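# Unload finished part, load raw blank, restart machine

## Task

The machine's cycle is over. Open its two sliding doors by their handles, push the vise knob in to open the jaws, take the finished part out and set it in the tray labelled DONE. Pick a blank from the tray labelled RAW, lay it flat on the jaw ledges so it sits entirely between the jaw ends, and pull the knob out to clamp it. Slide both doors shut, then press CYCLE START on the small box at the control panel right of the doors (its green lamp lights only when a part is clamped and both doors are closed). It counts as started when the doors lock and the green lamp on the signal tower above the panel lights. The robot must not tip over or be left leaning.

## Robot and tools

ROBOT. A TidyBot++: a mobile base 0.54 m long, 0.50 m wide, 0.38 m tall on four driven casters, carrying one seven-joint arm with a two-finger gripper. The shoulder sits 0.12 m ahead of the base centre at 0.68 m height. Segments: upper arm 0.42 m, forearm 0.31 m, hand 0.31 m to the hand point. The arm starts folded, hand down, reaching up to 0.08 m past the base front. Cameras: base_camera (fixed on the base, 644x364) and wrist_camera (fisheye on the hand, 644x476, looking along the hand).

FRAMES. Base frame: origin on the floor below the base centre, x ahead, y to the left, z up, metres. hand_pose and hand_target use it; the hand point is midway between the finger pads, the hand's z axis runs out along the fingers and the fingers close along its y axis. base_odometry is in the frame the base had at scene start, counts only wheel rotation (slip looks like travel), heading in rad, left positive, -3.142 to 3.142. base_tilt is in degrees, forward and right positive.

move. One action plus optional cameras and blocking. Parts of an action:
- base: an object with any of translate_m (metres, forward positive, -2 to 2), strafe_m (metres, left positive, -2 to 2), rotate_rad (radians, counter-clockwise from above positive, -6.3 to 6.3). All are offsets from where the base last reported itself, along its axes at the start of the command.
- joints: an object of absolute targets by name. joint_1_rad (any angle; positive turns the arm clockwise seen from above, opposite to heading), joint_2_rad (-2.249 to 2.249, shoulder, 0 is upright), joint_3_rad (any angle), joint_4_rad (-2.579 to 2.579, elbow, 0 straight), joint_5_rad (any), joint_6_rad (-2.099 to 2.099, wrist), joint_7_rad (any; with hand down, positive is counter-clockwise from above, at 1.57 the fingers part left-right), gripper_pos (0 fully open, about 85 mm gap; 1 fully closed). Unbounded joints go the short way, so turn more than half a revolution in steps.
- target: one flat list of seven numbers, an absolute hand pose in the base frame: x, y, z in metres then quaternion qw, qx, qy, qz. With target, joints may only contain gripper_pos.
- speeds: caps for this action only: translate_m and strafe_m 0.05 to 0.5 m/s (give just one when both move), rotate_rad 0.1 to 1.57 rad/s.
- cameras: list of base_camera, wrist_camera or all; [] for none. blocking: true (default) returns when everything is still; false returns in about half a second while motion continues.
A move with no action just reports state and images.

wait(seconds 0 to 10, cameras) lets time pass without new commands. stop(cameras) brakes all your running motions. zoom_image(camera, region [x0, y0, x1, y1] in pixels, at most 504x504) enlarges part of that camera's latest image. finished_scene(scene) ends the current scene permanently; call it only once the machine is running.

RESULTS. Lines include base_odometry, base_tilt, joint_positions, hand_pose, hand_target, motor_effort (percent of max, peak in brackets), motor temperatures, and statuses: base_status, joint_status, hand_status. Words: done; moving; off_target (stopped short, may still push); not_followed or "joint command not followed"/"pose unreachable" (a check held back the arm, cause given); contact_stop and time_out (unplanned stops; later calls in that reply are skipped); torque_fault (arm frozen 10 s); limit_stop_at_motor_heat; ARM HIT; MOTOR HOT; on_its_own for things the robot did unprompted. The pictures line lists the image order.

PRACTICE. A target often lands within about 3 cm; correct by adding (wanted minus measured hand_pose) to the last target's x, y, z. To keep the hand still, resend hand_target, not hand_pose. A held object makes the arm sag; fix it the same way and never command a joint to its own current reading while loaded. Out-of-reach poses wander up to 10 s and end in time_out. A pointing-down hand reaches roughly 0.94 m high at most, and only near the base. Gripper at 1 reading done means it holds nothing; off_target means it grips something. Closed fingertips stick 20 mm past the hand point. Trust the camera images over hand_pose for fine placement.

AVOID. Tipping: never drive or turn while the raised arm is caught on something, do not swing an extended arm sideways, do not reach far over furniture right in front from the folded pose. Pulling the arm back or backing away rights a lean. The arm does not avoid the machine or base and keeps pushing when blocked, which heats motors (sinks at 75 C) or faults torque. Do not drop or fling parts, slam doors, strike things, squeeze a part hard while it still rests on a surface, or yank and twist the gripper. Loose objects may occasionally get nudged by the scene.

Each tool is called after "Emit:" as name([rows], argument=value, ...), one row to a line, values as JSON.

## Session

Emit:
move()

Scene clock: 0.00 s.
Motor temperatures (°C): [34 36 32 36 40 47 44]
base_odometry: x=+0.000 y=+0.000 heading=+0.000
base_tilt: forward=-0.2 right=-0.3
base_status: not commanded
joint_positions: joint_1_rad=-0.049 joint_2_rad=-0.334 joint_3_rad=+3.185 joint_4_rad=-2.517 joint_5_rad=+0.021 joint_6_rad=-0.920 joint_7_rad=+1.569 gripper_pos=+0.000
joint_status: not commanded
motor_effort: joint_1_rad=+0 joint_2_rad=-2 joint_3_rad=+1 joint_4_rad=+12 joint_5_rad=+0 joint_6_rad=+0 joint_7_rad=+0
hand_pose: x=+0.2506 y=-0.0016 z=+0.5876 quat_wxyz=(+0.001, +1.000, +0.009, +0.019) (m; base frame)
hand_target: x=+0.2506 y=-0.0016 z=+0.5876 quat_wxyz=(+0.001, +1.000, +0.009, +0.019) (m; base frame)
hand_status: not commanded
pictures: base_camera, wrist_camera
camera_calibration:
wrist_camera: T_world_to_cam=[[0.00547511, -0.999341, 0.0358866, -0.0268978], [-0.999983, -0.00554964, -0.0019776, 0.303593], [0.00217545, -0.0358751, -0.999354, 0.725441], [0, 0, 0, 1]] pos_world=[0.302157, 0.000830057, 0.726538]

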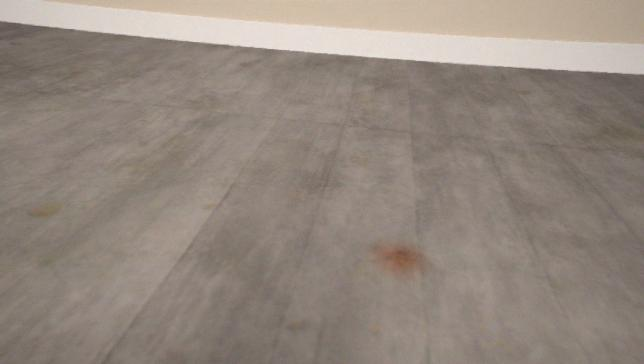

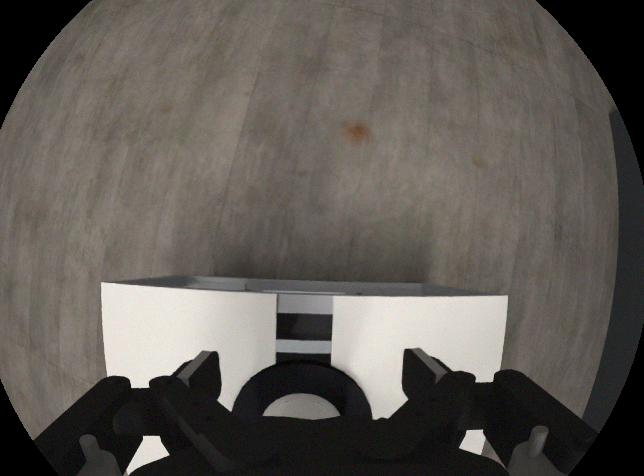

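Emit:
move(joints={"joint_1_rad":-0.01,"joint_2_rad":-0.3,"joint_3_rad":3.132,"joint_4_rad":-1.0,"joint_5_rad":0,"joint_6_rad":-1.3,"joint_7_rad":1.6}, cameras=["wrist_camera"])

Emit:
move(base={"rotate_rad":-1.5}, cameras=["wrist_camera"])

Scene clock: 6.37 s.
Motor temperatures (°C): [34 36 32 36 40 47 44]
move: done
base_odometry: x=+0.000 y=+0.000 heading=+0.000
base_tilt: forward=-0.1 right=-0.3
base_status: not commanded
joint_positions: joint_1_rad=-0.030 joint_2_rad=-0.317 joint_3_rad=+3.157 joint_4_rad=-1.023 joint_5_rad=+0.021 joint_6_rad=-1.238 joint_7_rad=+1.569 gripper_pos=+0.000
joint_status: all done
motor_effort: joint_1_rad=+0(1) joint_2_rad=-5(10) joint_3_rad=+1(2) joint_4_rad=+14(20) joint_5_rad=+0(2) joint_6_rad=+8(8) joint_7_rad=+0(1)
hand_pose: x=+0.4821 y=-0.0018 z=+1.2071 quat_wxyz=(+0.003, +0.826, +0.001, +0.563) (m; base frame)
hand_target: x=+0.4800 y=+0.0097 z=+1.1946 quat_wxyz=(+0.004, +0.841, +0.021, +0.540) (m; base frame)
hand_status: not commanded
pictures: wrist_camera
camera_calibration:
wrist_camera: T_world_to_cam=[[-0.0364381, -0.999297, 0.00884939, 0.00222599], [-0.398433, 0.0064062, -0.917175, 1.35103], [0.916473, -0.036946, -0.398386, 0.177837], [0, 0, 0, 1]] pos_world=[0.375393, 0.000139818, 1.30996]

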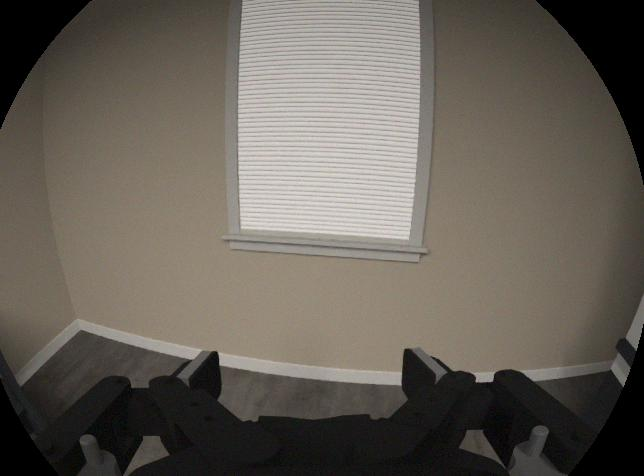

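Scene clock: 8.70 s.
Motor temperatures (°C): [34 36 32 36 40 47 44]
move: done
base_odometry: x=+0.000 y=+0.000 heading=-1.500
base_tilt: forward=-0.2 right=-0.3
base_status: done
joint_positions: joint_1_rad=-0.024 joint_2_rad=-0.309 joint_3_rad=+3.146 joint_4_rad=-1.023 joint_5_rad=+0.021 joint_6_rad=-1.239 joint_7_rad=+1.569 gripper_pos=+0.000
joint_status: not commanded
motor_effort: joint_1_rad=+0(1) joint_2_rad=-5(7) joint_3_rad=+1(3) joint_4_rad=+15(15) joint_5_rad=+0(1) joint_6_rad=+8(8) joint_7_rad=-1(1)
hand_pose: x=+0.4858 y=+0.0015 z=+1.2041 quat_wxyz=(+0.004, +0.829, +0.004, +0.560) (m; base frame)
hand_target: x=+0.4800 y=+0.0097 z=+1.1946 quat_wxyz=(+0.004, +0.841, +0.021, +0.540) (m; base frame)
hand_status: not commanded
pictures: wrist_camera
camera_calibration:
wrist_camera: T_world_to_cam=[[-0.0323496, -0.999399, 0.0124276, -0.00065815], [-0.406007, 0.00177797, -0.913868, 1.34946], [0.913297, -0.0346089, -0.40582, 0.183827], [0, 0, 0, 1]] pos_world=[0.379978, 0.00330502, 1.30784]

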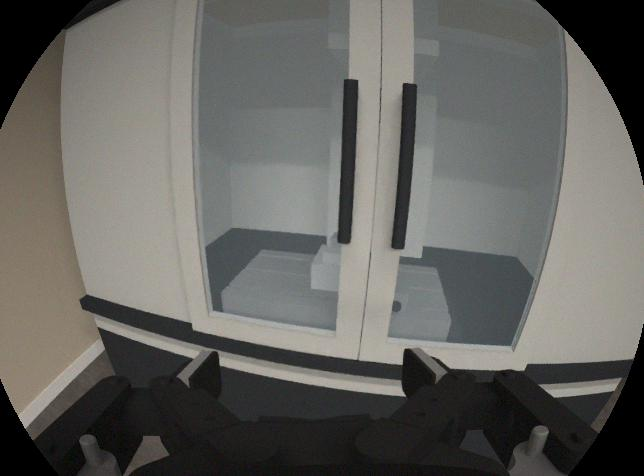

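Emit:
move(base={"rotate_rad":-0.247}, cameras=[])

Emit:
move(base={"strafe_m":0.09}, joints={"joint_6_rad":-1.05,"gripper_pos":1}, cameras=["wrist_camera"])

Scene clock: 22.17 s.
Motor temperatures (°C): [34 36 32 36 40 47 44]
move: done
base_odometry: x=+0.000 y=+0.000 heading=-1.746
base_tilt: forward=-0.1 right=-0.3
base_status: done
joint_positions: joint_1_rad=-0.023 joint_2_rad=-0.309 joint_3_rad=+3.146 joint_4_rad=-1.023 joint_5_rad=+0.021 joint_6_rad=-1.240 joint_7_rad=+1.569 gripper_pos=+0.000
joint_status: not commanded
motor_effort: joint_1_rad=+0(1) joint_2_rad=-6(7) joint_3_rad=+1(3) joint_4_rad=+15(15) joint_5_rad=+0(1) joint_6_rad=+7(8) joint_7_rad=-1(1)
hand_pose: x=+0.4857 y=+0.0014 z=+1.2039 quat_wxyz=(+0.004, +0.829, +0.004, +0.560) (m; base frame)
hand_target: x=+0.4800 y=+0.0097 z=+1.1946 quat_wxyz=(+0.004, +0.841, +0.021, +0.540) (m; base frame)
hand_status: not commanded
pictures: none
No camera images: "cameras" was empty.

Scene clock: 23.37 s.
Motor temperatures (°C): [34 36 32 36 40 47 44]
move: done
base_odometry: x=+0.089 y=-0.016 heading=-1.747
base_tilt: forward=-0.1 right=-0.3
base_status: done
joint_positions: joint_1_rad=-0.023 joint_2_rad=-0.309 joint_3_rad=+3.142 joint_4_rad=-1.016 joint_5_rad=+0.021 joint_6_rad=-1.070 joint_7_rad=+1.569 gripper_pos=+0.999
joint_status: all done
motor_effort: joint_1_rad=+0(1) joint_2_rad=-6(7) joint_3_rad=+2(4) joint_4_rad=+15(16) joint_5_rad=+0(1) joint_6_rad=+8(9) joint_7_rad=-1(1)
hand_pose: x=+0.4999 y=+0.0042 z=+1.2581 quat_wxyz=(+0.002, +0.776, +0.006, +0.631) (m; base frame)
hand_target: x=+0.5033 y=+0.0104 z=+1.2687 quat_wxyz=(+0.004, +0.767, +0.019, +0.641) (m; base frame)
hand_status: not commanded
pictures: wrist_camera
camera_calibration:
wrist_camera: T_world_to_cam=[[-0.0284958, -0.999567, 0.00734899, 0.00635238], [-0.239423, -0.000312828, -0.970915, 1.39298], [0.970497, -0.0294265, -0.239311, -0.045131], [0, 0, 0, 1]] pos_world=[0.377493, 0.00545735, 1.34162]

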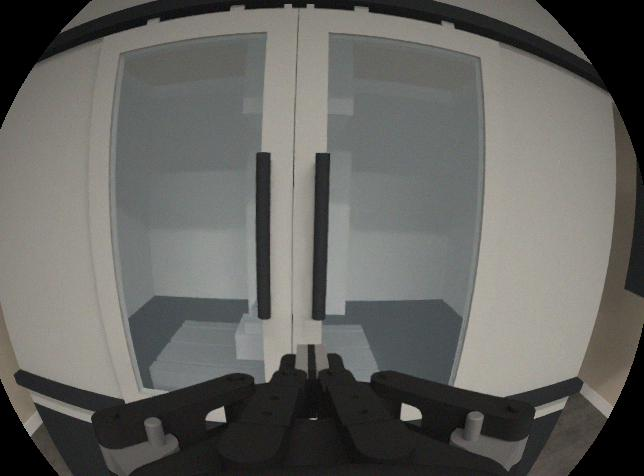

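Emit:
move(joints={"joint_1_rad":0.035,"joint_2_rad":0,"joint_3_rad":3.12,"joint_4_rad":-1.41,"joint_5_rad":0,"joint_6_rad":-0.16,"joint_7_rad":0}, cameras=["wrist_camera"])

Scene clock: 33.20 s.
Motor temperatures (°C): [34 36 32 37 40 47 44]
move: done
base_odometry: x=+0.089 y=-0.016 heading=-1.747
base_tilt: forward=-0.2 right=-0.3
base_status: not commanded
joint_positions: joint_1_rad=+0.016 joint_2_rad=-0.001 joint_3_rad=+3.142 joint_4_rad=-1.390 joint_5_rad=+0.021 joint_6_rad=-0.241 joint_7_rad=+0.073 gripper_pos=+0.999
joint_status: all done
motor_effort: joint_1_rad=+0(2) joint_2_rad=-23(26) joint_3_rad=+1(2) joint_4_rad=+20(22) joint_5_rad=+0(1) joint_6_rad=+8(9) joint_7_rad=+0(1)
hand_pose: x=+0.7383 y=-0.0099 z=+1.1411 quat_wxyz=(-0.457, +0.533, -0.495, +0.512) (m; base frame)
hand_target: x=+0.7403 y=-0.0070 z=+1.1531 quat_wxyz=(-0.497, +0.496, -0.503, +0.504) (m; base frame)
hand_status: not commanded
pictures: wrist_camera
camera_calibration:
wrist_camera: T_world_to_cam=[[-0.093478, -0.0804988, -0.992362, 1.19771], [-0.0201461, 0.996675, -0.0789509, 0.16659], [0.995417, 0.012612, -0.094789, -0.487846], [0, 0, 0, 1]] pos_world=[0.600926, -0.0634691, 1.15547]

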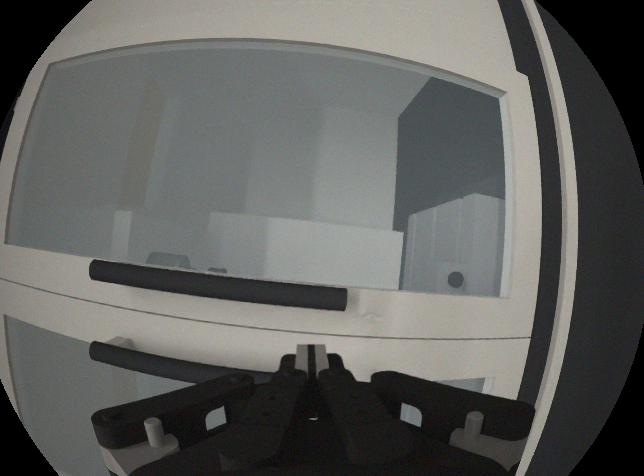

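Emit:
move(base={"strafe_m":0.042}, cameras=[])

Emit:
move(base={"translate_m":0.235}, speeds={"translate_m":0.15}, cameras=["wrist_camera"])

Scene clock: 37.23 s.
Motor temperatures (°C): [34 36 32 37 40 47 44]
move: done
base_odometry: x=+0.130 y=-0.023 heading=-1.748
base_tilt: forward=-0.1 right=-0.3
base_status: done
joint_positions: joint_1_rad=+0.025 joint_2_rad=-0.001 joint_3_rad=+3.131 joint_4_rad=-1.390 joint_5_rad=+0.021 joint_6_rad=-0.239 joint_7_rad=+0.070 gripper_pos=+0.999
joint_status: not commanded
motor_effort: joint_1_rad=+0(2) joint_2_rad=-23(23) joint_3_rad=+1(3) joint_4_rad=+20(21) joint_5_rad=+0(1) joint_6_rad=+8(9) joint_7_rad=+0(1)
hand_pose: x=+0.7382 y=-0.0089 z=+1.1418 quat_wxyz=(-0.458, +0.532, -0.495, +0.512) (m; base frame)
hand_target: x=+0.7403 y=-0.0070 z=+1.1531 quat_wxyz=(-0.497, +0.496, -0.503, +0.504) (m; base frame)
hand_status: not commanded
pictures: none
No camera images: "cameras" was empty.

Scene clock: 39.47 s.
Motor temperatures (°C): [34 36 32 37 40 47 44]
move: done
base_odometry: x=+0.089 y=-0.255 heading=-1.747
base_tilt: forward=-0.1 right=-0.3
base_status: done
joint_positions: joint_1_rad=+0.025 joint_2_rad=+0.002 joint_3_rad=+3.131 joint_4_rad=-1.391 joint_5_rad=+0.021 joint_6_rad=-0.237 joint_7_rad=+0.070 gripper_pos=+0.999
joint_status: not commanded
motor_effort: joint_1_rad=+0(1) joint_2_rad=-23(26) joint_3_rad=+1(1) joint_4_rad=+20(22) joint_5_rad=+0(1) joint_6_rad=+8(9) joint_7_rad=+0(1)
hand_pose: x=+0.7397 y=-0.0089 z=+1.1403 quat_wxyz=(-0.458, +0.532, -0.496, +0.511) (m; base frame)
hand_target: x=+0.7403 y=-0.0070 z=+1.1531 quat_wxyz=(-0.497, +0.496, -0.503, +0.504) (m; base frame)
hand_status: not commanded
pictures: wrist_camera
camera_calibration:
wrist_camera: T_world_to_cam=[[-0.092432, -0.0776297, -0.992688, 1.1968], [-0.0215337, 0.996879, -0.0759524, 0.163206], [0.995486, 0.0143558, -0.0938152, -0.490405], [0, 0, 0, 1]] pos_world=[0.602329, -0.0627487, 1.15444]

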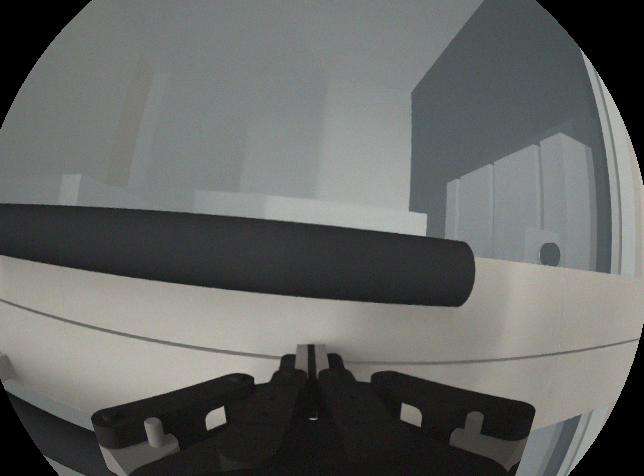

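Emit:
move(base={"translate_m":0.025}, speeds={"translate_m":0.1}, cameras=[])

Emit:
move(base={"strafe_m":-0.15}, speeds={"strafe_m":0.15}, cameras=["wrist_camera"])

Scene clock: 42.50 s.
Motor temperatures (°C): [34 36 32 37 40 48 44]
move: done
base_odometry: x=+0.085 y=-0.279 heading=-1.747
base_tilt: forward=-0.1 right=-0.3
base_status: done
joint_positions: joint_1_rad=+0.025 joint_2_rad=-0.043 joint_3_rad=+3.131 joint_4_rad=-1.427 joint_5_rad=+0.021 joint_6_rad=-0.238 joint_7_rad=+0.070 gripper_pos=+0.999
joint_status: not commanded
motor_effort: joint_1_rad=-1(1) joint_2_rad=-13(24) joint_3_rad=+0(2) joint_4_rad=+27(28) joint_5_rad=+0(0) joint_6_rad=+16(19) joint_7_rad=+0(1)
hand_pose: x=+0.7206 y=-0.0087 z=+1.1447 quat_wxyz=(-0.459, +0.531, -0.494, +0.513) (m; base frame)
hand_target: x=+0.7403 y=-0.0070 z=+1.1531 quat_wxyz=(-0.497, +0.496, -0.503, +0.504) (m; base frame)
hand_status: not commanded
pictures: none
No camera images: "cameras" was empty.

Scene clock: 44.27 s.
Motor temperatures (°C): [34 36 32 37 40 48 44]
move: done
base_odometry: x=-0.063 y=-0.253 heading=-1.747
base_tilt: forward=-0.1 right=-0.3
base_status: done
joint_positions: joint_1_rad=+0.025 joint_2_rad=-0.034 joint_3_rad=+3.104 joint_4_rad=-1.423 joint_5_rad=+0.016 joint_6_rad=-0.220 joint_7_rad=+0.064 gripper_pos=+0.999
joint_status: not commanded
motor_effort: joint_1_rad=+0(12) joint_2_rad=-15(19) joint_3_rad=+1(13) joint_4_rad=+23(26) joint_5_rad=+1(3) joint_6_rad=+12(15) joint_7_rad=+0(1)
hand_pose: x=+0.7244 y=+0.0085 z=+1.1476 quat_wxyz=(-0.473, +0.532, -0.486, +0.508) (m; base frame)
hand_target: x=+0.7403 y=-0.0070 z=+1.1531 quat_wxyz=(-0.497, +0.496, -0.503, +0.504) (m; base frame)
hand_status: not commanded
pictures: wrist_camera
camera_calibration:
wrist_camera: T_world_to_cam=[[-0.0699769, -0.0704648, -0.995057, 1.19035], [-0.0475017, 0.996606, -0.067234, 0.154902], [0.996417, 0.0425621, -0.0730866, -0.499445], [0, 0, 0, 1]] pos_world=[0.588311, -0.0492409, 1.15838]

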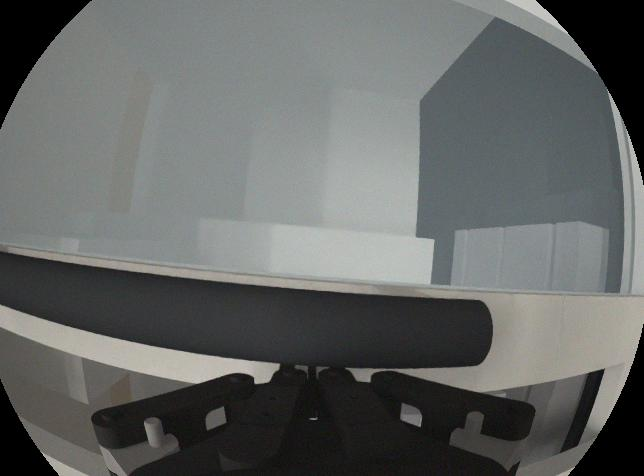

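Emit:
move(base={"strafe_m":-0.35,"translate_m":-0.01}, speeds={"strafe_m":0.2}, cameras=["wrist_camera"])

Emit:
move(base={"strafe_m":0.1}, speeds={"strafe_m":0.2}, joints={"joint_1_rad":-0.07}, cameras=["wrist_camera"])

Scene clock: 49.33 s.
Motor temperatures (°C): [34 36 32 37 40 48 44]
move: done
base_odometry: x=-0.406 y=-0.182 heading=-1.747
base_tilt: forward=-0.1 right=-0.3
base_status: done
joint_positions: joint_1_rad=+0.009 joint_2_rad=-0.016 joint_3_rad=+3.091 joint_4_rad=-1.415 joint_5_rad=+0.011 joint_6_rad=-0.205 joint_7_rad=+0.060 gripper_pos=+0.999
joint_status: not commanded
motor_effort: joint_1_rad=+8(16) joint_2_rad=-21(23) joint_3_rad=+9(16) joint_4_rad=+20(24) joint_5_rad=+2(3) joint_6_rad=+8(13) joint_7_rad=+1(1)
hand_pose: x=+0.7321 y=+0.0262 z=+1.1459 quat_wxyz=(-0.484, +0.535, -0.479, +0.500) (m; base frame)
hand_target: x=+0.7403 y=-0.0070 z=+1.1531 quat_wxyz=(-0.497, +0.496, -0.503, +0.504) (m; base frame)
hand_status: not commanded
pictures: wrist_camera
camera_calibration:
wrist_camera: T_world_to_cam=[[-0.0637781, -0.0629927, -0.995974, 1.18672], [-0.0765252, 0.995376, -0.0580545, 0.148274], [0.995026, 0.0725145, -0.0683037, -0.513264], [0, 0, 0, 1]] pos_world=[0.597745, -0.0356141, 1.1555]

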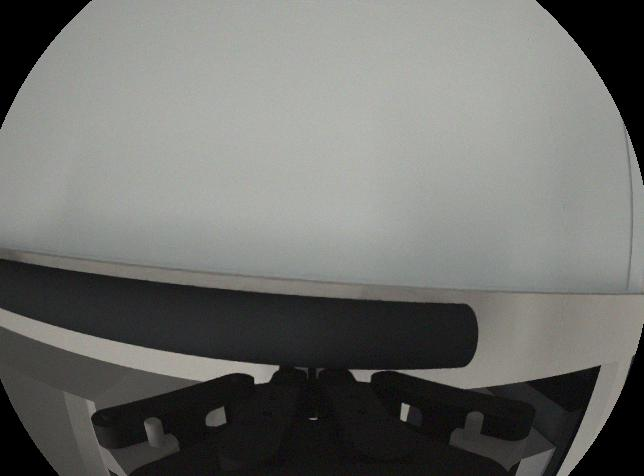

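Scene clock: 50.60 s.
Motor temperatures (°C): [34 36 32 37 40 48 44]
move: done
base_odometry: x=-0.307 y=-0.199 heading=-1.747
base_tilt: forward=-0.1 right=-0.3
base_status: done
joint_positions: joint_1_rad=-0.066 joint_2_rad=-0.012 joint_3_rad=+3.116 joint_4_rad=-1.415 joint_5_rad=+0.011 joint_6_rad=-0.205 joint_7_rad=+0.060 gripper_pos=+0.999
joint_status: all done
motor_effort: joint_1_rad=+0(9) joint_2_rad=-22(23) joint_3_rad=+2(10) joint_4_rad=+20(21) joint_5_rad=+0(2) joint_6_rad=+8(9) joint_7_rad=+0(1)
hand_pose: x=+0.7322 y=+0.0566 z=+1.1434 quat_wxyz=(-0.495, +0.548, -0.467, +0.486) (m; base frame)
hand_target: x=+0.7376 y=+0.0582 z=+1.1531 quat_wxyz=(-0.523, +0.522, -0.476, +0.477) (m; base frame)
hand_status: not commanded
pictures: wrist_camera
camera_calibration:
wrist_camera: T_world_to_cam=[[-0.0645587, -0.0659559, -0.995732, 1.18668], [-0.126168, 0.990346, -0.0574189, 0.15377], [0.989906, 0.121923, -0.0722569, -0.51025], [0, 0, 0, 1]] pos_world=[0.601111, -0.0118059, 1.15357]

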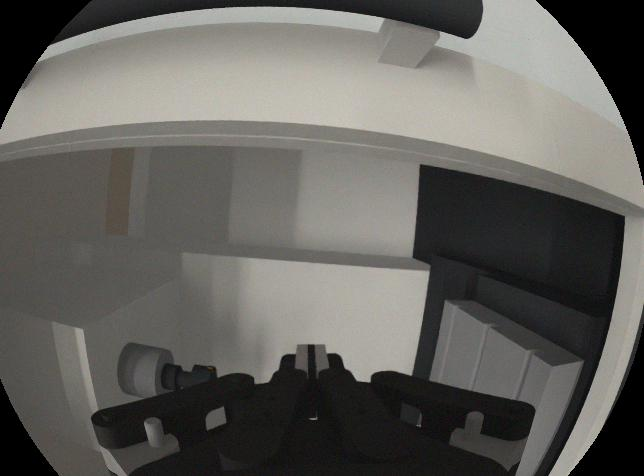

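Emit:
move(base={"strafe_m":0.88}, speeds={"strafe_m":0.25}, cameras=["wrist_camera"])

Scene clock: 57.60 s.
Motor temperatures (°C): [34 36 32 37 40 48 44]
move: done
base_odometry: x=+0.559 y=-0.353 heading=-1.747
base_tilt: forward=-0.1 right=-0.3
base_status: done
joint_positions: joint_1_rad=+0.018 joint_2_rad=-0.025 joint_3_rad=+3.205 joint_4_rad=-1.421 joint_5_rad=+0.011 joint_6_rad=-0.205 joint_7_rad=+0.055 gripper_pos=+0.999
joint_status: not commanded
motor_effort: joint_1_rad=-18(21) joint_2_rad=-17(23) joint_3_rad=-15(19) joint_4_rad=+20(27) joint_5_rad=-1(1) joint_6_rad=+8(16) joint_7_rad=+1(2)
hand_pose: x=+0.7277 y=-0.0502 z=+1.1483 quat_wxyz=(-0.455, +0.502, -0.512, +0.528) (m; base frame)
hand_target: x=+0.7376 y=+0.0582 z=+1.1531 quat_wxyz=(-0.523, +0.522, -0.476, +0.477) (m; base frame)
hand_status: not commanded
pictures: wrist_camera
camera_calibration:
wrist_camera: T_world_to_cam=[[-0.0664578, -0.047347, -0.996665, 1.18755], [0.0466829, 0.997632, -0.0505057, 0.125855], [0.996697, -0.0498837, -0.0640902, -0.515422], [0, 0, 0, 1]] pos_world=[0.586766, -0.0950416, 1.15691]

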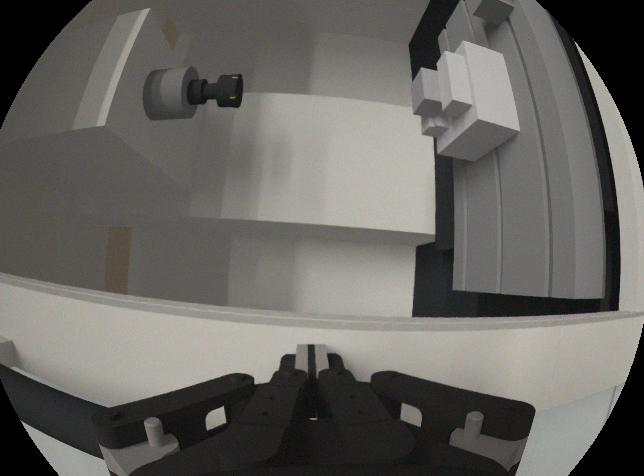

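Emit:
move(base={"translate_m":-0.15}, cameras=[])

Emit:
move(base={"strafe_m":-0.33}, joints={"joint_1_rad":-0.01,"joint_2_rad":-0.3,"joint_3_rad":3.132,"joint_4_rad":-1.0,"joint_6_rad":-1.6,"joint_7_rad":1.6,"gripper_pos":0}, cameras=["wrist_camera"])

Emit:
move(base={"translate_m":0.3}, cameras=["wrist_camera"])

Scene clock: 64.80 s.
Motor temperatures (°C): [34 36 32 37 40 48 44]
move: done
base_odometry: x=+0.585 y=-0.205 heading=-1.747
base_tilt: forward=-0.2 right=-0.3
base_status: done
joint_positions: joint_1_rad=-0.072 joint_2_rad=-0.007 joint_3_rad=+3.122 joint_4_rad=-1.413 joint_5_rad=+0.011 joint_6_rad=-0.203 joint_7_rad=+0.055 gripper_pos=+0.999
joint_status: not commanded
motor_effort: joint_1_rad=+0(17) joint_2_rad=-23(28) joint_3_rad=+1(15) joint_4_rad=+20(22) joint_5_rad=+0(2) joint_6_rad=+8(9) joint_7_rad=+0(2)
hand_pose: x=+0.7343 y=+0.0567 z=+1.1422 quat_wxyz=(-0.496, +0.547, -0.469, +0.485) (m; base frame)
hand_target: x=+0.7376 y=+0.0582 z=+1.1531 quat_wxyz=(-0.523, +0.522, -0.476, +0.477) (m; base frame)
hand_status: not commanded
pictures: none
No camera images: "cameras" was empty.

Scene clock: 67.13 s.
Motor temperatures (°C): [34 37 32 37 40 48 44]
move: done
base_odometry: x=+0.260 y=-0.147 heading=-1.748
base_tilt: forward=-0.1 right=-0.3
base_status: done
joint_positions: joint_1_rad=-0.029 joint_2_rad=-0.301 joint_3_rad=+3.124 joint_4_rad=-1.022 joint_5_rad=+0.011 joint_6_rad=-1.534 joint_7_rad=+1.527 gripper_pos=+0.000
joint_status: all done
motor_effort: joint_1_rad=+0(2) joint_2_rad=-5(25) joint_3_rad=+1(3) joint_4_rad=+14(22) joint_5_rad=+0(1) joint_6_rad=+7(9) joint_7_rad=+0(1)
hand_pose: x=+0.4423 y=+0.0149 z=+1.1231 quat_wxyz=(-0.012, +0.903, +0.000, +0.429) (m; base frame)
hand_target: x=+0.4291 y=+0.0085 z=+1.1168 quat_wxyz=(+0.003, +0.912, +0.023, +0.408) (m; base frame)
hand_status: not commanded
pictures: wrist_camera
camera_calibration:
wrist_camera: T_world_to_cam=[[-0.0233451, -0.999684, -0.00929053, 0.0327815], [-0.659572, 0.0223849, -0.751308, 1.18704], [0.751279, -0.0114116, -0.659886, 0.547789], [0, 0, 0, 1]] pos_world=[0.372161, 0.0124506, 1.25362]

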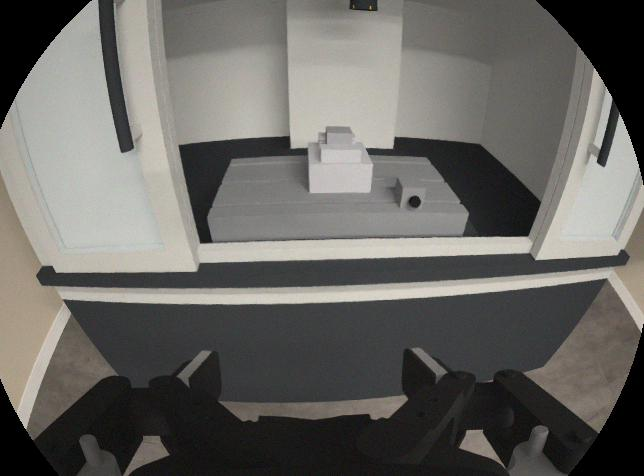

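Scene clock: 69.13 s.
Motor temperatures (°C): [34 37 32 37 40 48 44]
move: done
base_odometry: x=+0.207 y=-0.443 heading=-1.748
base_tilt: forward=-0.2 right=-0.3
base_status: done
joint_positions: joint_1_rad=-0.028 joint_2_rad=-0.292 joint_3_rad=+3.124 joint_4_rad=-1.021 joint_5_rad=+0.011 joint_6_rad=-1.540 joint_7_rad=+1.530 gripper_pos=+0.000
joint_status: not commanded
motor_effort: joint_1_rad=+0(1) joint_2_rad=-5(10) joint_3_rad=+1(2) joint_4_rad=+14(15) joint_5_rad=+0(1) joint_6_rad=+6(7) joint_7_rad=+0(1)
hand_pose: x=+0.4451 y=+0.0149 z=+1.1193 quat_wxyz=(-0.011, +0.906, +0.001, +0.423) (m; base frame)
hand_target: x=+0.4291 y=+0.0085 z=+1.1168 quat_wxyz=(+0.003, +0.912, +0.023, +0.408) (m; base frame)
hand_status: not commanded
pictures: wrist_camera
camera_calibration:
wrist_camera: T_world_to_cam=[[-0.021924, -0.999738, -0.00650745, 0.0290797], [-0.669572, 0.0195165, -0.742491, 1.1806], [0.742424, -0.0119212, -0.669824, 0.558264], [0, 0, 0, 1]] pos_world=[0.376664, 0.0126861, 1.25071]

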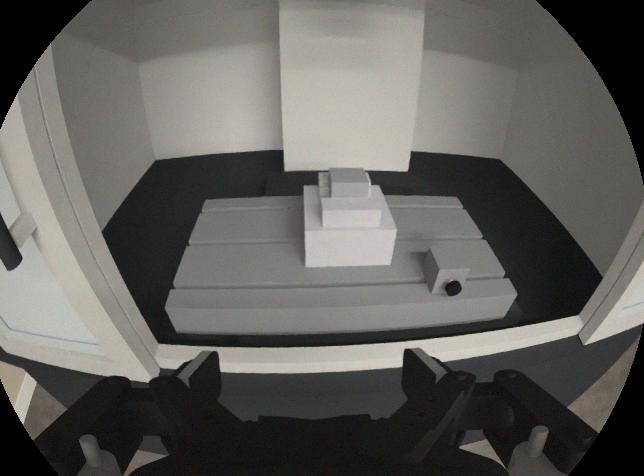

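Emit:
zoom_image(camera="wrist_camera", region=[280, 150, 500, 320])

Scaled by 2.291.

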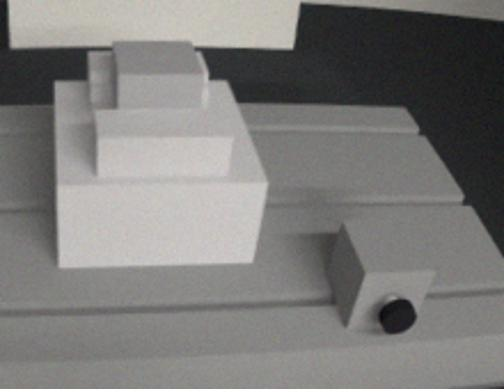

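Emit:
move(base={"translate_m":-0.15,"strafe_m":-0.243}, joints={"joint_1_rad":-0.007,"joint_2_rad":-0.21,"joint_4_rad":-1.96,"joint_6_rad":-0.32,"gripper_pos":1}, cameras=["wrist_camera"])

Scene clock: 81.83 s.
Motor temperatures (°C): [34 36 32 37 40 48 44]
move: done
base_odometry: x=-0.005 y=-0.252 heading=-1.748
base_tilt: forward=-0.2 right=-0.3
base_status: done
joint_positions: joint_1_rad=-0.023 joint_2_rad=-0.224 joint_3_rad=+3.126 joint_4_rad=-1.936 joint_5_rad=+0.010 joint_6_rad=-0.400 joint_7_rad=+1.530 gripper_pos=+0.999
joint_status: all done
motor_effort: joint_1_rad=+0(2) joint_2_rad=-13(15) joint_3_rad=+1(4) joint_4_rad=+20(21) joint_5_rad=+0(2) joint_6_rad=+7(8) joint_7_rad=+0(1)
hand_pose: x=+0.6032 y=+0.0196 z=+0.8873 quat_wxyz=(-0.014, +0.870, +0.003, +0.492) (m; base frame)
hand_target: x=+0.6137 y=+0.0099 z=+0.8882 quat_wxyz=(+0.004, +0.860, +0.020, +0.510) (m; base frame)
hand_status: not commanded
pictures: wrist_camera
camera_calibration:
wrist_camera: T_world_to_cam=[[-0.014989, -0.999796, -0.0135024, 0.0377136], [-0.546296, 0.0194988, -0.837365, 1.12395], [0.837458, -0.00517497, -0.546478, 0.118677], [0, 0, 0, 1]] pos_world=[0.515188, 0.0164044, 1.00652]

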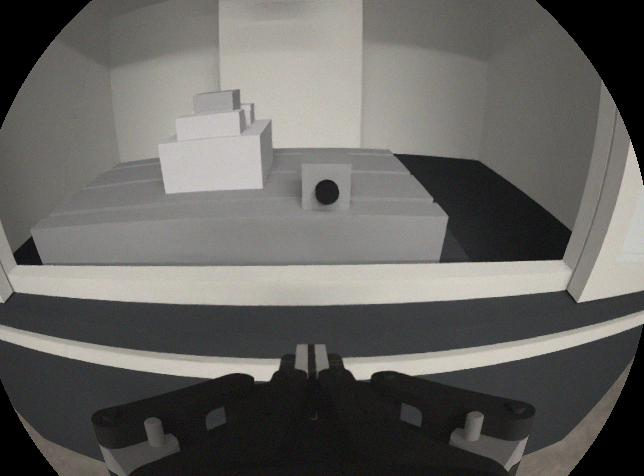

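Emit:
move(base={"translate_m":0.22,"strafe_m":-0.02}, joints={"joint_4_rad":-1.99}, cameras=["wrist_camera"])

Scene clock: 87.60 s.
Motor temperatures (°C): [34 36 32 37 40 48 44]
move: done
base_odometry: x=-0.064 y=-0.465 heading=-1.748
base_tilt: forward=-0.1 right=-0.3
base_status: done
joint_positions: joint_1_rad=-0.023 joint_2_rad=-0.210 joint_3_rad=+3.126 joint_4_rad=-1.972 joint_5_rad=+0.010 joint_6_rad=-0.393 joint_7_rad=+1.530 gripper_pos=+0.999
joint_status: all done
motor_effort: joint_1_rad=+0(1) joint_2_rad=-14(16) joint_3_rad=+1(2) joint_4_rad=+19(22) joint_5_rad=+0(0) joint_6_rad=+7(8) joint_7_rad=+0(1)
hand_pose: x=+0.5991 y=+0.0193 z=+0.8624 quat_wxyz=(-0.013, +0.880, +0.003, +0.474) (m; base frame)
hand_target: x=+0.6073 y=+0.0097 z=+0.8708 quat_wxyz=(+0.004, +0.867, +0.020, +0.498) (m; base frame)
hand_status: not commanded
pictures: wrist_camera
camera_calibration:
wrist_camera: T_world_to_cam=[[-0.0155282, -0.999814, -0.0114155, 0.035584], [-0.580696, 0.0183118, -0.813915, 1.1012], [0.813973, -0.00600965, -0.580872, 0.152207], [0, 0, 0, 1]] pos_world=[0.516123, 0.0163271, 0.985103]

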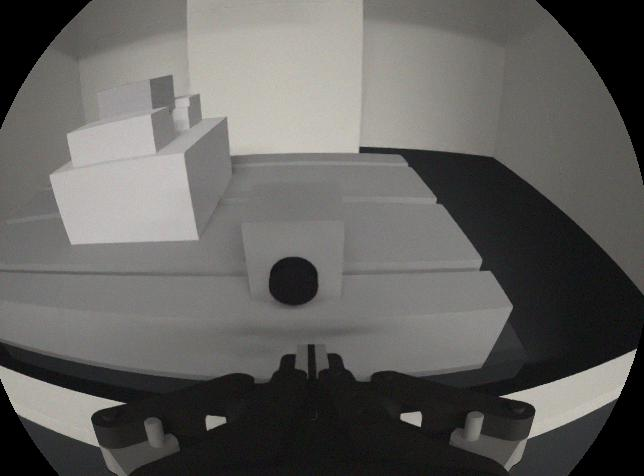

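Emit:
move(base={"translate_m":0.06,"strafe_m":0.01}, speeds={"translate_m":0.1}, cameras=["wrist_camera"])

Emit:
move(base={"translate_m":0.03}, speeds={"translate_m":0.06}, cameras=["wrist_camera"])

Scene clock: 91.93 s.
Motor temperatures (°C): [34 36 32 37 40 48 44]
move: done
base_odometry: x=-0.065 y=-0.526 heading=-1.748
base_tilt: forward=-0.1 right=-0.3
base_status: done
joint_positions: joint_1_rad=-0.018 joint_2_rad=-0.249 joint_3_rad=+3.126 joint_4_rad=-2.003 joint_5_rad=+0.010 joint_6_rad=-0.394 joint_7_rad=+1.530 gripper_pos=+0.999
joint_status: not commanded
motor_effort: joint_1_rad=-1(2) joint_2_rad=-5(15) joint_3_rad=+1(2) joint_4_rad=+24(26) joint_5_rad=+0(1) joint_6_rad=+13(16) joint_7_rad=-1(1)
hand_pose: x=+0.5849 y=+0.0166 z=+0.8624 quat_wxyz=(-0.012, +0.879, +0.001, +0.476) (m; base frame)
hand_target: x=+0.6073 y=+0.0097 z=+0.8708 quat_wxyz=(+0.004, +0.867, +0.020, +0.498) (m; base frame)
hand_status: not commanded
pictures: wrist_camera
camera_calibration:
wrist_camera: T_world_to_cam=[[-0.020353, -0.999731, -0.0110814, 0.0351529], [-0.575911, 0.0207834, -0.817248, 1.09314], [0.817259, -0.0102515, -0.576179, 0.157859], [0, 0, 0, 1]] pos_world=[0.501255, 0.0140426, 0.984711]

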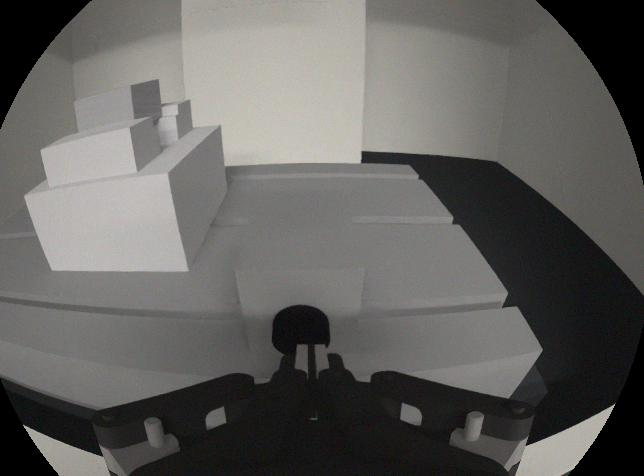

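Scene clock: 92.87 s.
Motor temperatures (°C): [34 36 32 37 40 48 44]
move: done
base_odometry: x=-0.070 y=-0.555 heading=-1.748
base_tilt: forward=-0.2 right=-0.3
base_status: done
joint_positions: joint_1_rad=-0.018 joint_2_rad=-0.308 joint_3_rad=+3.125 joint_4_rad=-2.036 joint_5_rad=+0.010 joint_6_rad=-0.426 joint_7_rad=+1.531 gripper_pos=+0.999
joint_status: not commanded
motor_effort: joint_1_rad=+3(4) joint_2_rad=+6(10) joint_3_rad=+5(7) joint_4_rad=+30(32) joint_5_rad=+2(2) joint_6_rad=+24(26) joint_7_rad=+0(1)
hand_pose: x=+0.5614 y=+0.0162 z=+0.8624 quat_wxyz=(-0.011, +0.880, +0.002, +0.474) (m; base frame)
hand_target: x=+0.6073 y=+0.0097 z=+0.8708 quat_wxyz=(+0.004, +0.867, +0.020, +0.498) (m; base frame)
hand_status: not commanded
pictures: wrist_camera
camera_calibration:
wrist_camera: T_world_to_cam=[[-0.0198415, -0.999762, -0.00911078, 0.0322822], [-0.579985, 0.0189322, -0.814407, 1.07947], [0.814386, -0.010875, -0.580222, 0.182194], [0, 0, 0, 1]] pos_world=[0.47834, 0.0138191, 0.985135]

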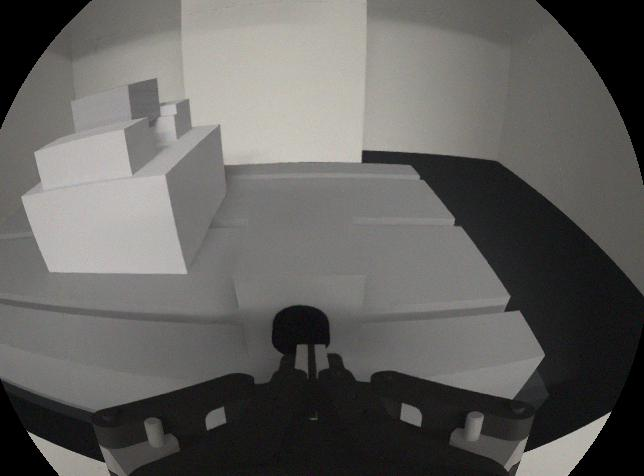

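Emit:
move(base={"translate_m":0.04}, speeds={"translate_m":0.06}, cameras=["wrist_camera"])

Scene clock: 98.67 s.
Motor temperatures (°C): [34 37 32 37 40 48 44]
move: time_out
base_odometry: x=-0.076 y=-0.592 heading=-1.750
base_tilt: forward=-0.2 right=-0.3
base_status: translate_m time_out (by the wheels' count: +0.037 of +0.040)
joint_positions: joint_1_rad=-0.014 joint_2_rad=-0.382 joint_3_rad=+3.124 joint_4_rad=-2.054 joint_5_rad=+0.010 joint_6_rad=-0.507 joint_7_rad=+1.531 gripper_pos=+0.999
joint_status: not commanded
motor_effort: joint_1_rad=-1(4) joint_2_rad=+22(28) joint_3_rad=+2(7) joint_4_rad=+31(36) joint_5_rad=+0(2) joint_6_rad=+32(39) joint_7_rad=+0(1)
hand_pose: x=+0.5298 y=+0.0134 z=+0.8625 quat_wxyz=(-0.009, +0.886, +0.000, +0.463) (m; base frame)
hand_target: x=+0.6073 y=+0.0097 z=+0.8708 quat_wxyz=(+0.004, +0.867, +0.020, +0.498) (m; base frame)
hand_status: not commanded
pictures: wrist_camera
camera_calibration:
wrist_camera: T_world_to_cam=[[-0.0250811, -0.999667, -0.00602277, 0.0290115], [-0.600746, 0.0198873, -0.799193, 1.05906], [0.799046, -0.0164265, -0.601045, 0.23408], [0, 0, 0, 1]] pos_world=[0.449914, 0.011785, 0.987262]

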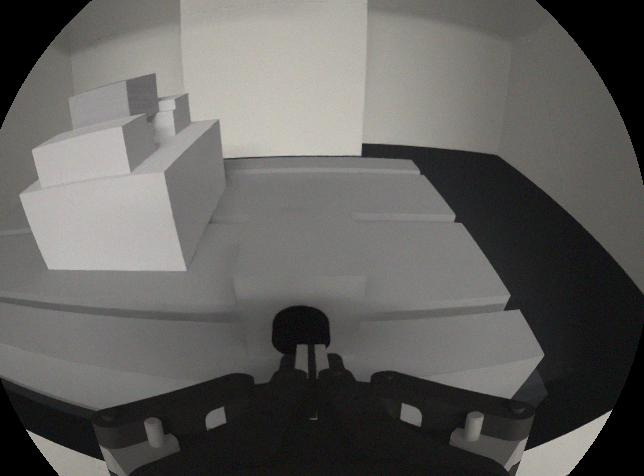

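Emit:
move(base={"translate_m":-0.15}, joints={"gripper_pos":0}, cameras=["wrist_camera"])

Emit:
zoom_image(camera="wrist_camera", region=[60, 60, 400, 320])

Scene clock: 102.50 s.
Motor temperatures (°C): [34 37 32 37 40 48 44]
move: done
base_odometry: x=-0.050 y=-0.444 heading=-1.749
base_tilt: forward=-0.1 right=-0.3
base_status: done
joint_positions: joint_1_rad=-0.009 joint_2_rad=-0.211 joint_3_rad=+3.128 joint_4_rad=-2.001 joint_5_rad=+0.010 joint_6_rad=-0.359 joint_7_rad=+1.532 gripper_pos=+0.000
joint_status: all done
motor_effort: joint_1_rad=+0(3) joint_2_rad=-14(24) joint_3_rad=+1(3) joint_4_rad=+19(29) joint_5_rad=+0(2) joint_6_rad=+7(31) joint_7_rad=+1(1)
hand_pose: x=+0.5980 y=+0.0115 z=+0.8544 quat_wxyz=(-0.009, +0.880, -0.003, +0.476) (m; base frame)
hand_target: x=+0.6073 y=+0.0097 z=+0.8708 quat_wxyz=(+0.004, +0.867, +0.020, +0.498) (m; base frame)
hand_status: not commanded
pictures: wrist_camera
camera_calibration:
wrist_camera: T_world_to_cam=[[-0.0302231, -0.999489, -0.0103696, 0.0355219], [-0.57704, 0.0259179, -0.816304, 1.09401], [0.816156, -0.0186876, -0.577529, 0.144449], [0, 0, 0, 1]] pos_world=[0.514467, 0.00984881, 0.976834]

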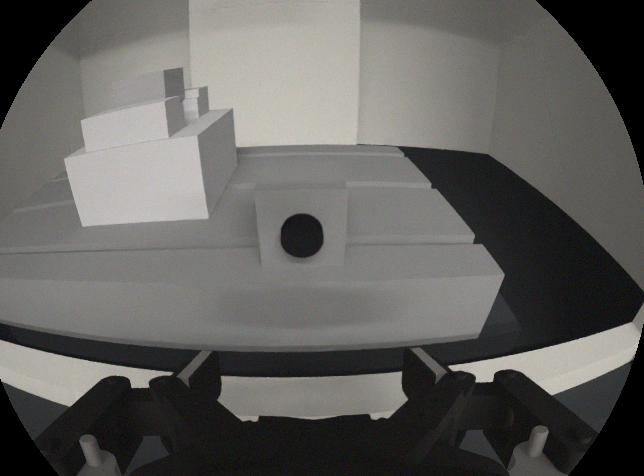

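Scaled by 1.482.

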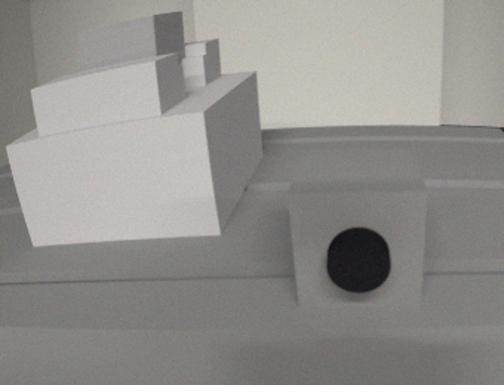

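Emit:
move(base={"strafe_m":0.19}, joints={"joint_1_rad":-0.01,"joint_2_rad":0,"joint_4_rad":-0.9,"joint_6_rad":-1.5}, cameras=[])

Emit:
move(base={"translate_m":0.19}, speeds={"translate_m":0.3}, cameras=["wrist_camera"])

Scene clock: 109.67 s.
Motor temperatures (°C): [34 37 32 37 40 48 44]
move: done
base_odometry: x=+0.137 y=-0.477 heading=-1.749
base_tilt: forward=-0.2 right=-0.3
base_status: done
joint_positions: joint_1_rad=-0.009 joint_2_rad=-0.017 joint_3_rad=+3.128 joint_4_rad=-0.925 joint_5_rad=+0.010 joint_6_rad=-1.435 joint_7_rad=+1.532 gripper_pos=+0.000
joint_status: all done
motor_effort: joint_1_rad=+0(2) joint_2_rad=-17(19) joint_3_rad=+1(4) joint_4_rad=+16(21) joint_5_rad=+0(1) joint_6_rad=+6(8) joint_7_rad=+0(1)
hand_pose: x=+0.5823 y=+0.0089 z=+1.0790 quat_wxyz=(-0.007, +0.921, -0.009, +0.389) (m; base frame)
hand_target: x=+0.5753 y=+0.0103 z=+1.0684 quat_wxyz=(+0.002, +0.932, +0.023, +0.362) (m; base frame)
hand_status: not commanded
pictures: none
No camera images: "cameras" was empty.

Scene clock: 111.27 s.
Motor temperatures (°C): [34 37 32 37 40 48 44]
move: done
base_odometry: x=+0.104 y=-0.665 heading=-1.748
base_tilt: forward=-0.1 right=-0.3
base_status: done
joint_positions: joint_1_rad=-0.009 joint_2_rad=+0.004 joint_3_rad=+3.128 joint_4_rad=-0.923 joint_5_rad=+0.010 joint_6_rad=-1.440 joint_7_rad=+1.532 gripper_pos=+0.000
joint_status: not commanded
motor_effort: joint_1_rad=+0(1) joint_2_rad=-18(22) joint_3_rad=+1(1) joint_4_rad=+16(17) joint_5_rad=+0(1) joint_6_rad=+6(7) joint_7_rad=+0(1)
hand_pose: x=+0.5899 y=+0.0089 z=+1.0687 quat_wxyz=(-0.007, +0.926, -0.009, +0.378) (m; base frame)
hand_target: x=+0.5753 y=+0.0103 z=+1.0684 quat_wxyz=(+0.002, +0.932, +0.023, +0.362) (m; base frame)
hand_status: not commanded
pictures: wrist_camera
camera_calibration:
wrist_camera: T_world_to_cam=[[-0.0420033, -0.999114, -0.00273996, 0.0337421], [-0.739146, 0.032919, -0.672741, 1.20643], [0.672235, -0.0262321, -0.739873, 0.533198], [0, 0, 0, 1]] pos_world=[0.53471, 0.00798458, 1.20621]

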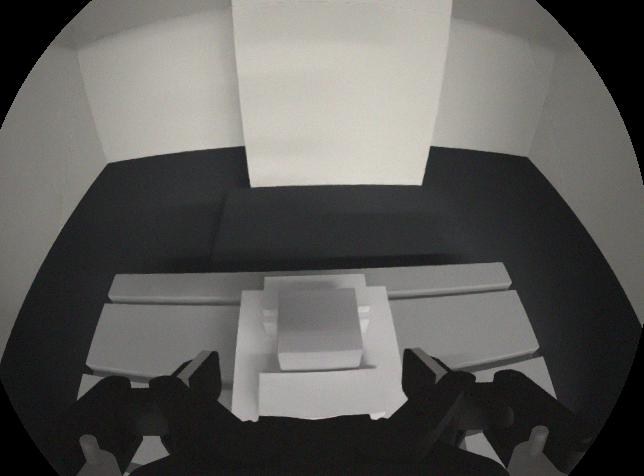

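Emit:
move(base={"translate_m":0.04,"strafe_m":-0.006}, joints={"joint_2_rad":0.06,"joint_4_rad":-0.89,"joint_6_rad":-1.6}, cameras=["wrist_camera"])

Scene clock: 128.37 s.
Motor temperatures (°C): [34 37 32 37 40 48 44]
move: done
base_odometry: x=+0.091 y=-0.703 heading=-1.748
base_tilt: forward=-0.1 right=-0.3
base_status: done
joint_positions: joint_1_rad=-0.009 joint_2_rad=+0.065 joint_3_rad=+3.128 joint_4_rad=-0.910 joint_5_rad=+0.010 joint_6_rad=-1.538 joint_7_rad=+1.532 gripper_pos=+0.000
joint_status: all done
motor_effort: joint_1_rad=+0(1) joint_2_rad=-20(25) joint_3_rad=+1(2) joint_4_rad=+15(17) joint_5_rad=+0(1) joint_6_rad=+5(6) joint_7_rad=+0(1)
hand_pose: x=+0.5895 y=+0.0086 z=+1.0262 quat_wxyz=(-0.005, +0.951, -0.009, +0.309) (m; base frame)
hand_target: x=+0.5733 y=+0.0101 z=+1.0263 quat_wxyz=(+0.001, +0.956, +0.023, +0.292) (m; base frame)
hand_status: not commanded
pictures: wrist_camera
camera_calibration:
wrist_camera: T_world_to_cam=[[-0.0426046, -0.999078, 0.00537962, 0.0252964], [-0.829254, 0.0323583, -0.557935, 1.1129], [0.557246, -0.0282316, -0.829867, 0.662178], [0, 0, 0, 1]] pos_world=[0.554958, 0.00795585, 1.17031]

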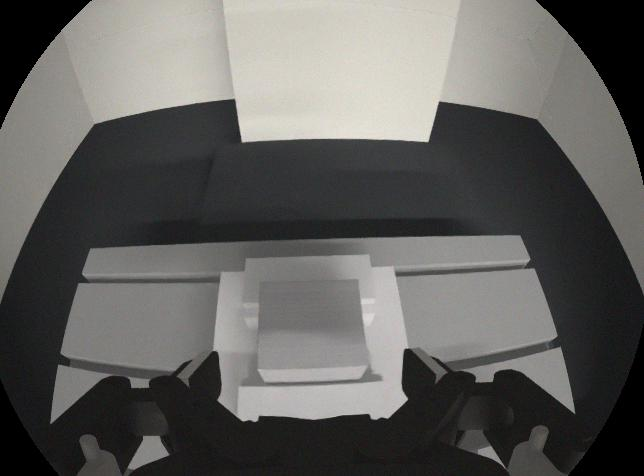

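Emit:
move(base={"translate_m":0.01}, joints={"joint_2_rad":0.125,"joint_4_rad":-0.95,"joint_6_rad":-1.5}, cameras=["wrist_camera"])

Scene clock: 133.70 s.
Motor temperatures (°C): [34 37 32 37 40 48 44]
move: done
base_odometry: x=+0.089 y=-0.713 heading=-1.748
base_tilt: forward=-0.1 right=-0.3
base_status: done
joint_positions: joint_1_rad=-0.009 joint_2_rad=+0.127 joint_3_rad=+3.128 joint_4_rad=-0.936 joint_5_rad=+0.010 joint_6_rad=-1.526 joint_7_rad=+1.532 gripper_pos=+0.000
joint_status: all done
motor_effort: joint_1_rad=+0(1) joint_2_rad=-22(26) joint_3_rad=+1(2) joint_4_rad=+16(17) joint_5_rad=+0(1) joint_6_rad=+4(6) joint_7_rad=+0(1)
hand_pose: x=+0.6101 y=+0.0088 z=+0.9873 quat_wxyz=(-0.004, +0.962, -0.009, +0.273) (m; base frame)
hand_target: x=+0.6148 y=+0.0107 z=+0.9862 quat_wxyz=(+0.001, +0.960, +0.023, +0.280) (m; base frame)
hand_status: not commanded
pictures: wrist_camera
camera_calibration:
wrist_camera: T_world_to_cam=[[-0.0419187, -0.999076, 0.0095089, 0.0221027], [-0.868871, 0.0317537, -0.494018, 1.06939], [0.49326, -0.0289706, -0.869399, 0.69648], [0, 0, 0, 1]] pos_world=[0.586545, 0.00830252, 1.13361]

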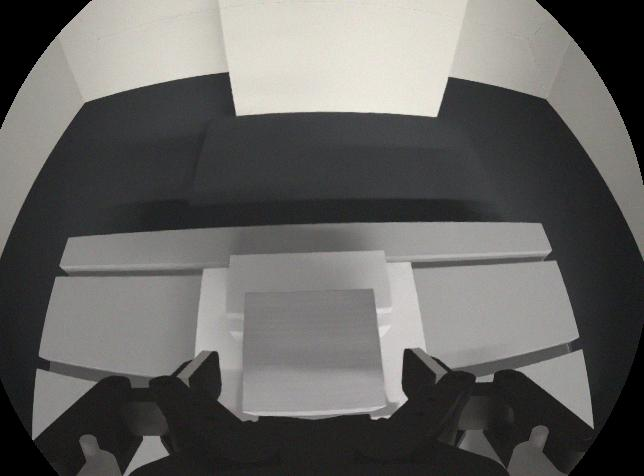

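Emit:
move(base={"translate_m":0.012}, joints={"joint_4_rad":-0.975}, cameras=[])

Emit:
move(joints={"gripper_pos":0.5}, cameras=["wrist_camera"])

Scene clock: 138.37 s.
Motor temperatures (°C): [34 37 32 37 40 48 44]
move: done
base_odometry: x=+0.087 y=-0.725 heading=-1.749
base_tilt: forward=-0.1 right=-0.3
base_status: done
joint_positions: joint_1_rad=-0.009 joint_2_rad=+0.130 joint_3_rad=+3.128 joint_4_rad=-0.954 joint_5_rad=+0.010 joint_6_rad=-1.526 joint_7_rad=+1.532 gripper_pos=+0.000
joint_status: all done
motor_effort: joint_1_rad=+0(1) joint_2_rad=-24(26) joint_3_rad=+1(1) joint_4_rad=+16(17) joint_5_rad=+0(1) joint_6_rad=+3(5) joint_7_rad=-1(1)
hand_pose: x=+0.6089 y=+0.0088 z=+0.9779 quat_wxyz=(-0.004, +0.965, -0.009, +0.263) (m; base frame)
hand_target: x=+0.6119 y=+0.0106 z=+0.9752 quat_wxyz=(+0.001, +0.963, +0.023, +0.268) (m; base frame)
hand_status: not commanded
pictures: none
No camera images: "cameras" was empty.

Scene clock: 139.20 s.
Motor temperatures (°C): [34 37 32 37 40 48 44]
move: off_target
base_odometry: x=+0.087 y=-0.725 heading=-1.749
base_tilt: forward=-0.1 right=-0.3
base_status: not commanded
joint_positions: joint_1_rad=-0.009 joint_2_rad=+0.128 joint_3_rad=+3.128 joint_4_rad=-0.954 joint_5_rad=+0.010 joint_6_rad=-1.526 joint_7_rad=+1.532 gripper_pos=+0.296
joint_status: gripper_pos off_target (ended at +0.296, target +0.500)
motor_effort: joint_1_rad=+0(1) joint_2_rad=-23(24) joint_3_rad=+1(1) joint_4_rad=+15(17) joint_5_rad=+1(1) joint_6_rad=+3(6) joint_7_rad=+0(1)
hand_pose: x=+0.6083 y=+0.0088 z=+0.9786 quat_wxyz=(-0.004, +0.965, -0.009, +0.263) (m; base frame)
hand_target: x=+0.6119 y=+0.0106 z=+0.9752 quat_wxyz=(+0.001, +0.963, +0.023, +0.268) (m; base frame)
hand_status: not commanded
pictures: wrist_camera
camera_calibration:
wrist_camera: T_world_to_cam=[[-0.0416326, -0.999075, 0.0108048, 0.0206368], [-0.8785, 0.0314526, -0.476706, 1.05244], [0.475925, -0.0293385, -0.878997, 0.709709], [0, 0, 0, 1]] pos_world=[0.587661, 0.00833745, 1.12531]

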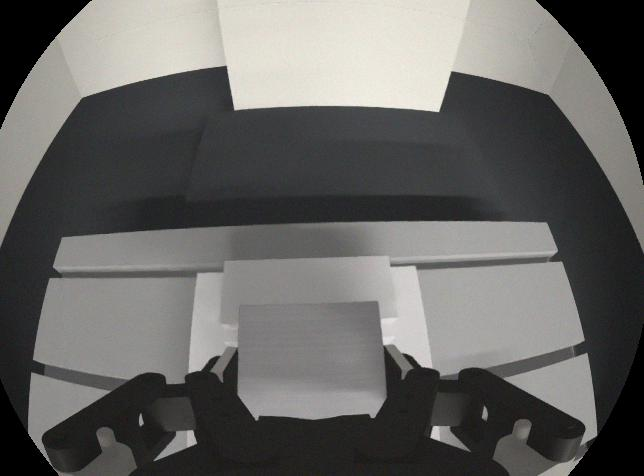

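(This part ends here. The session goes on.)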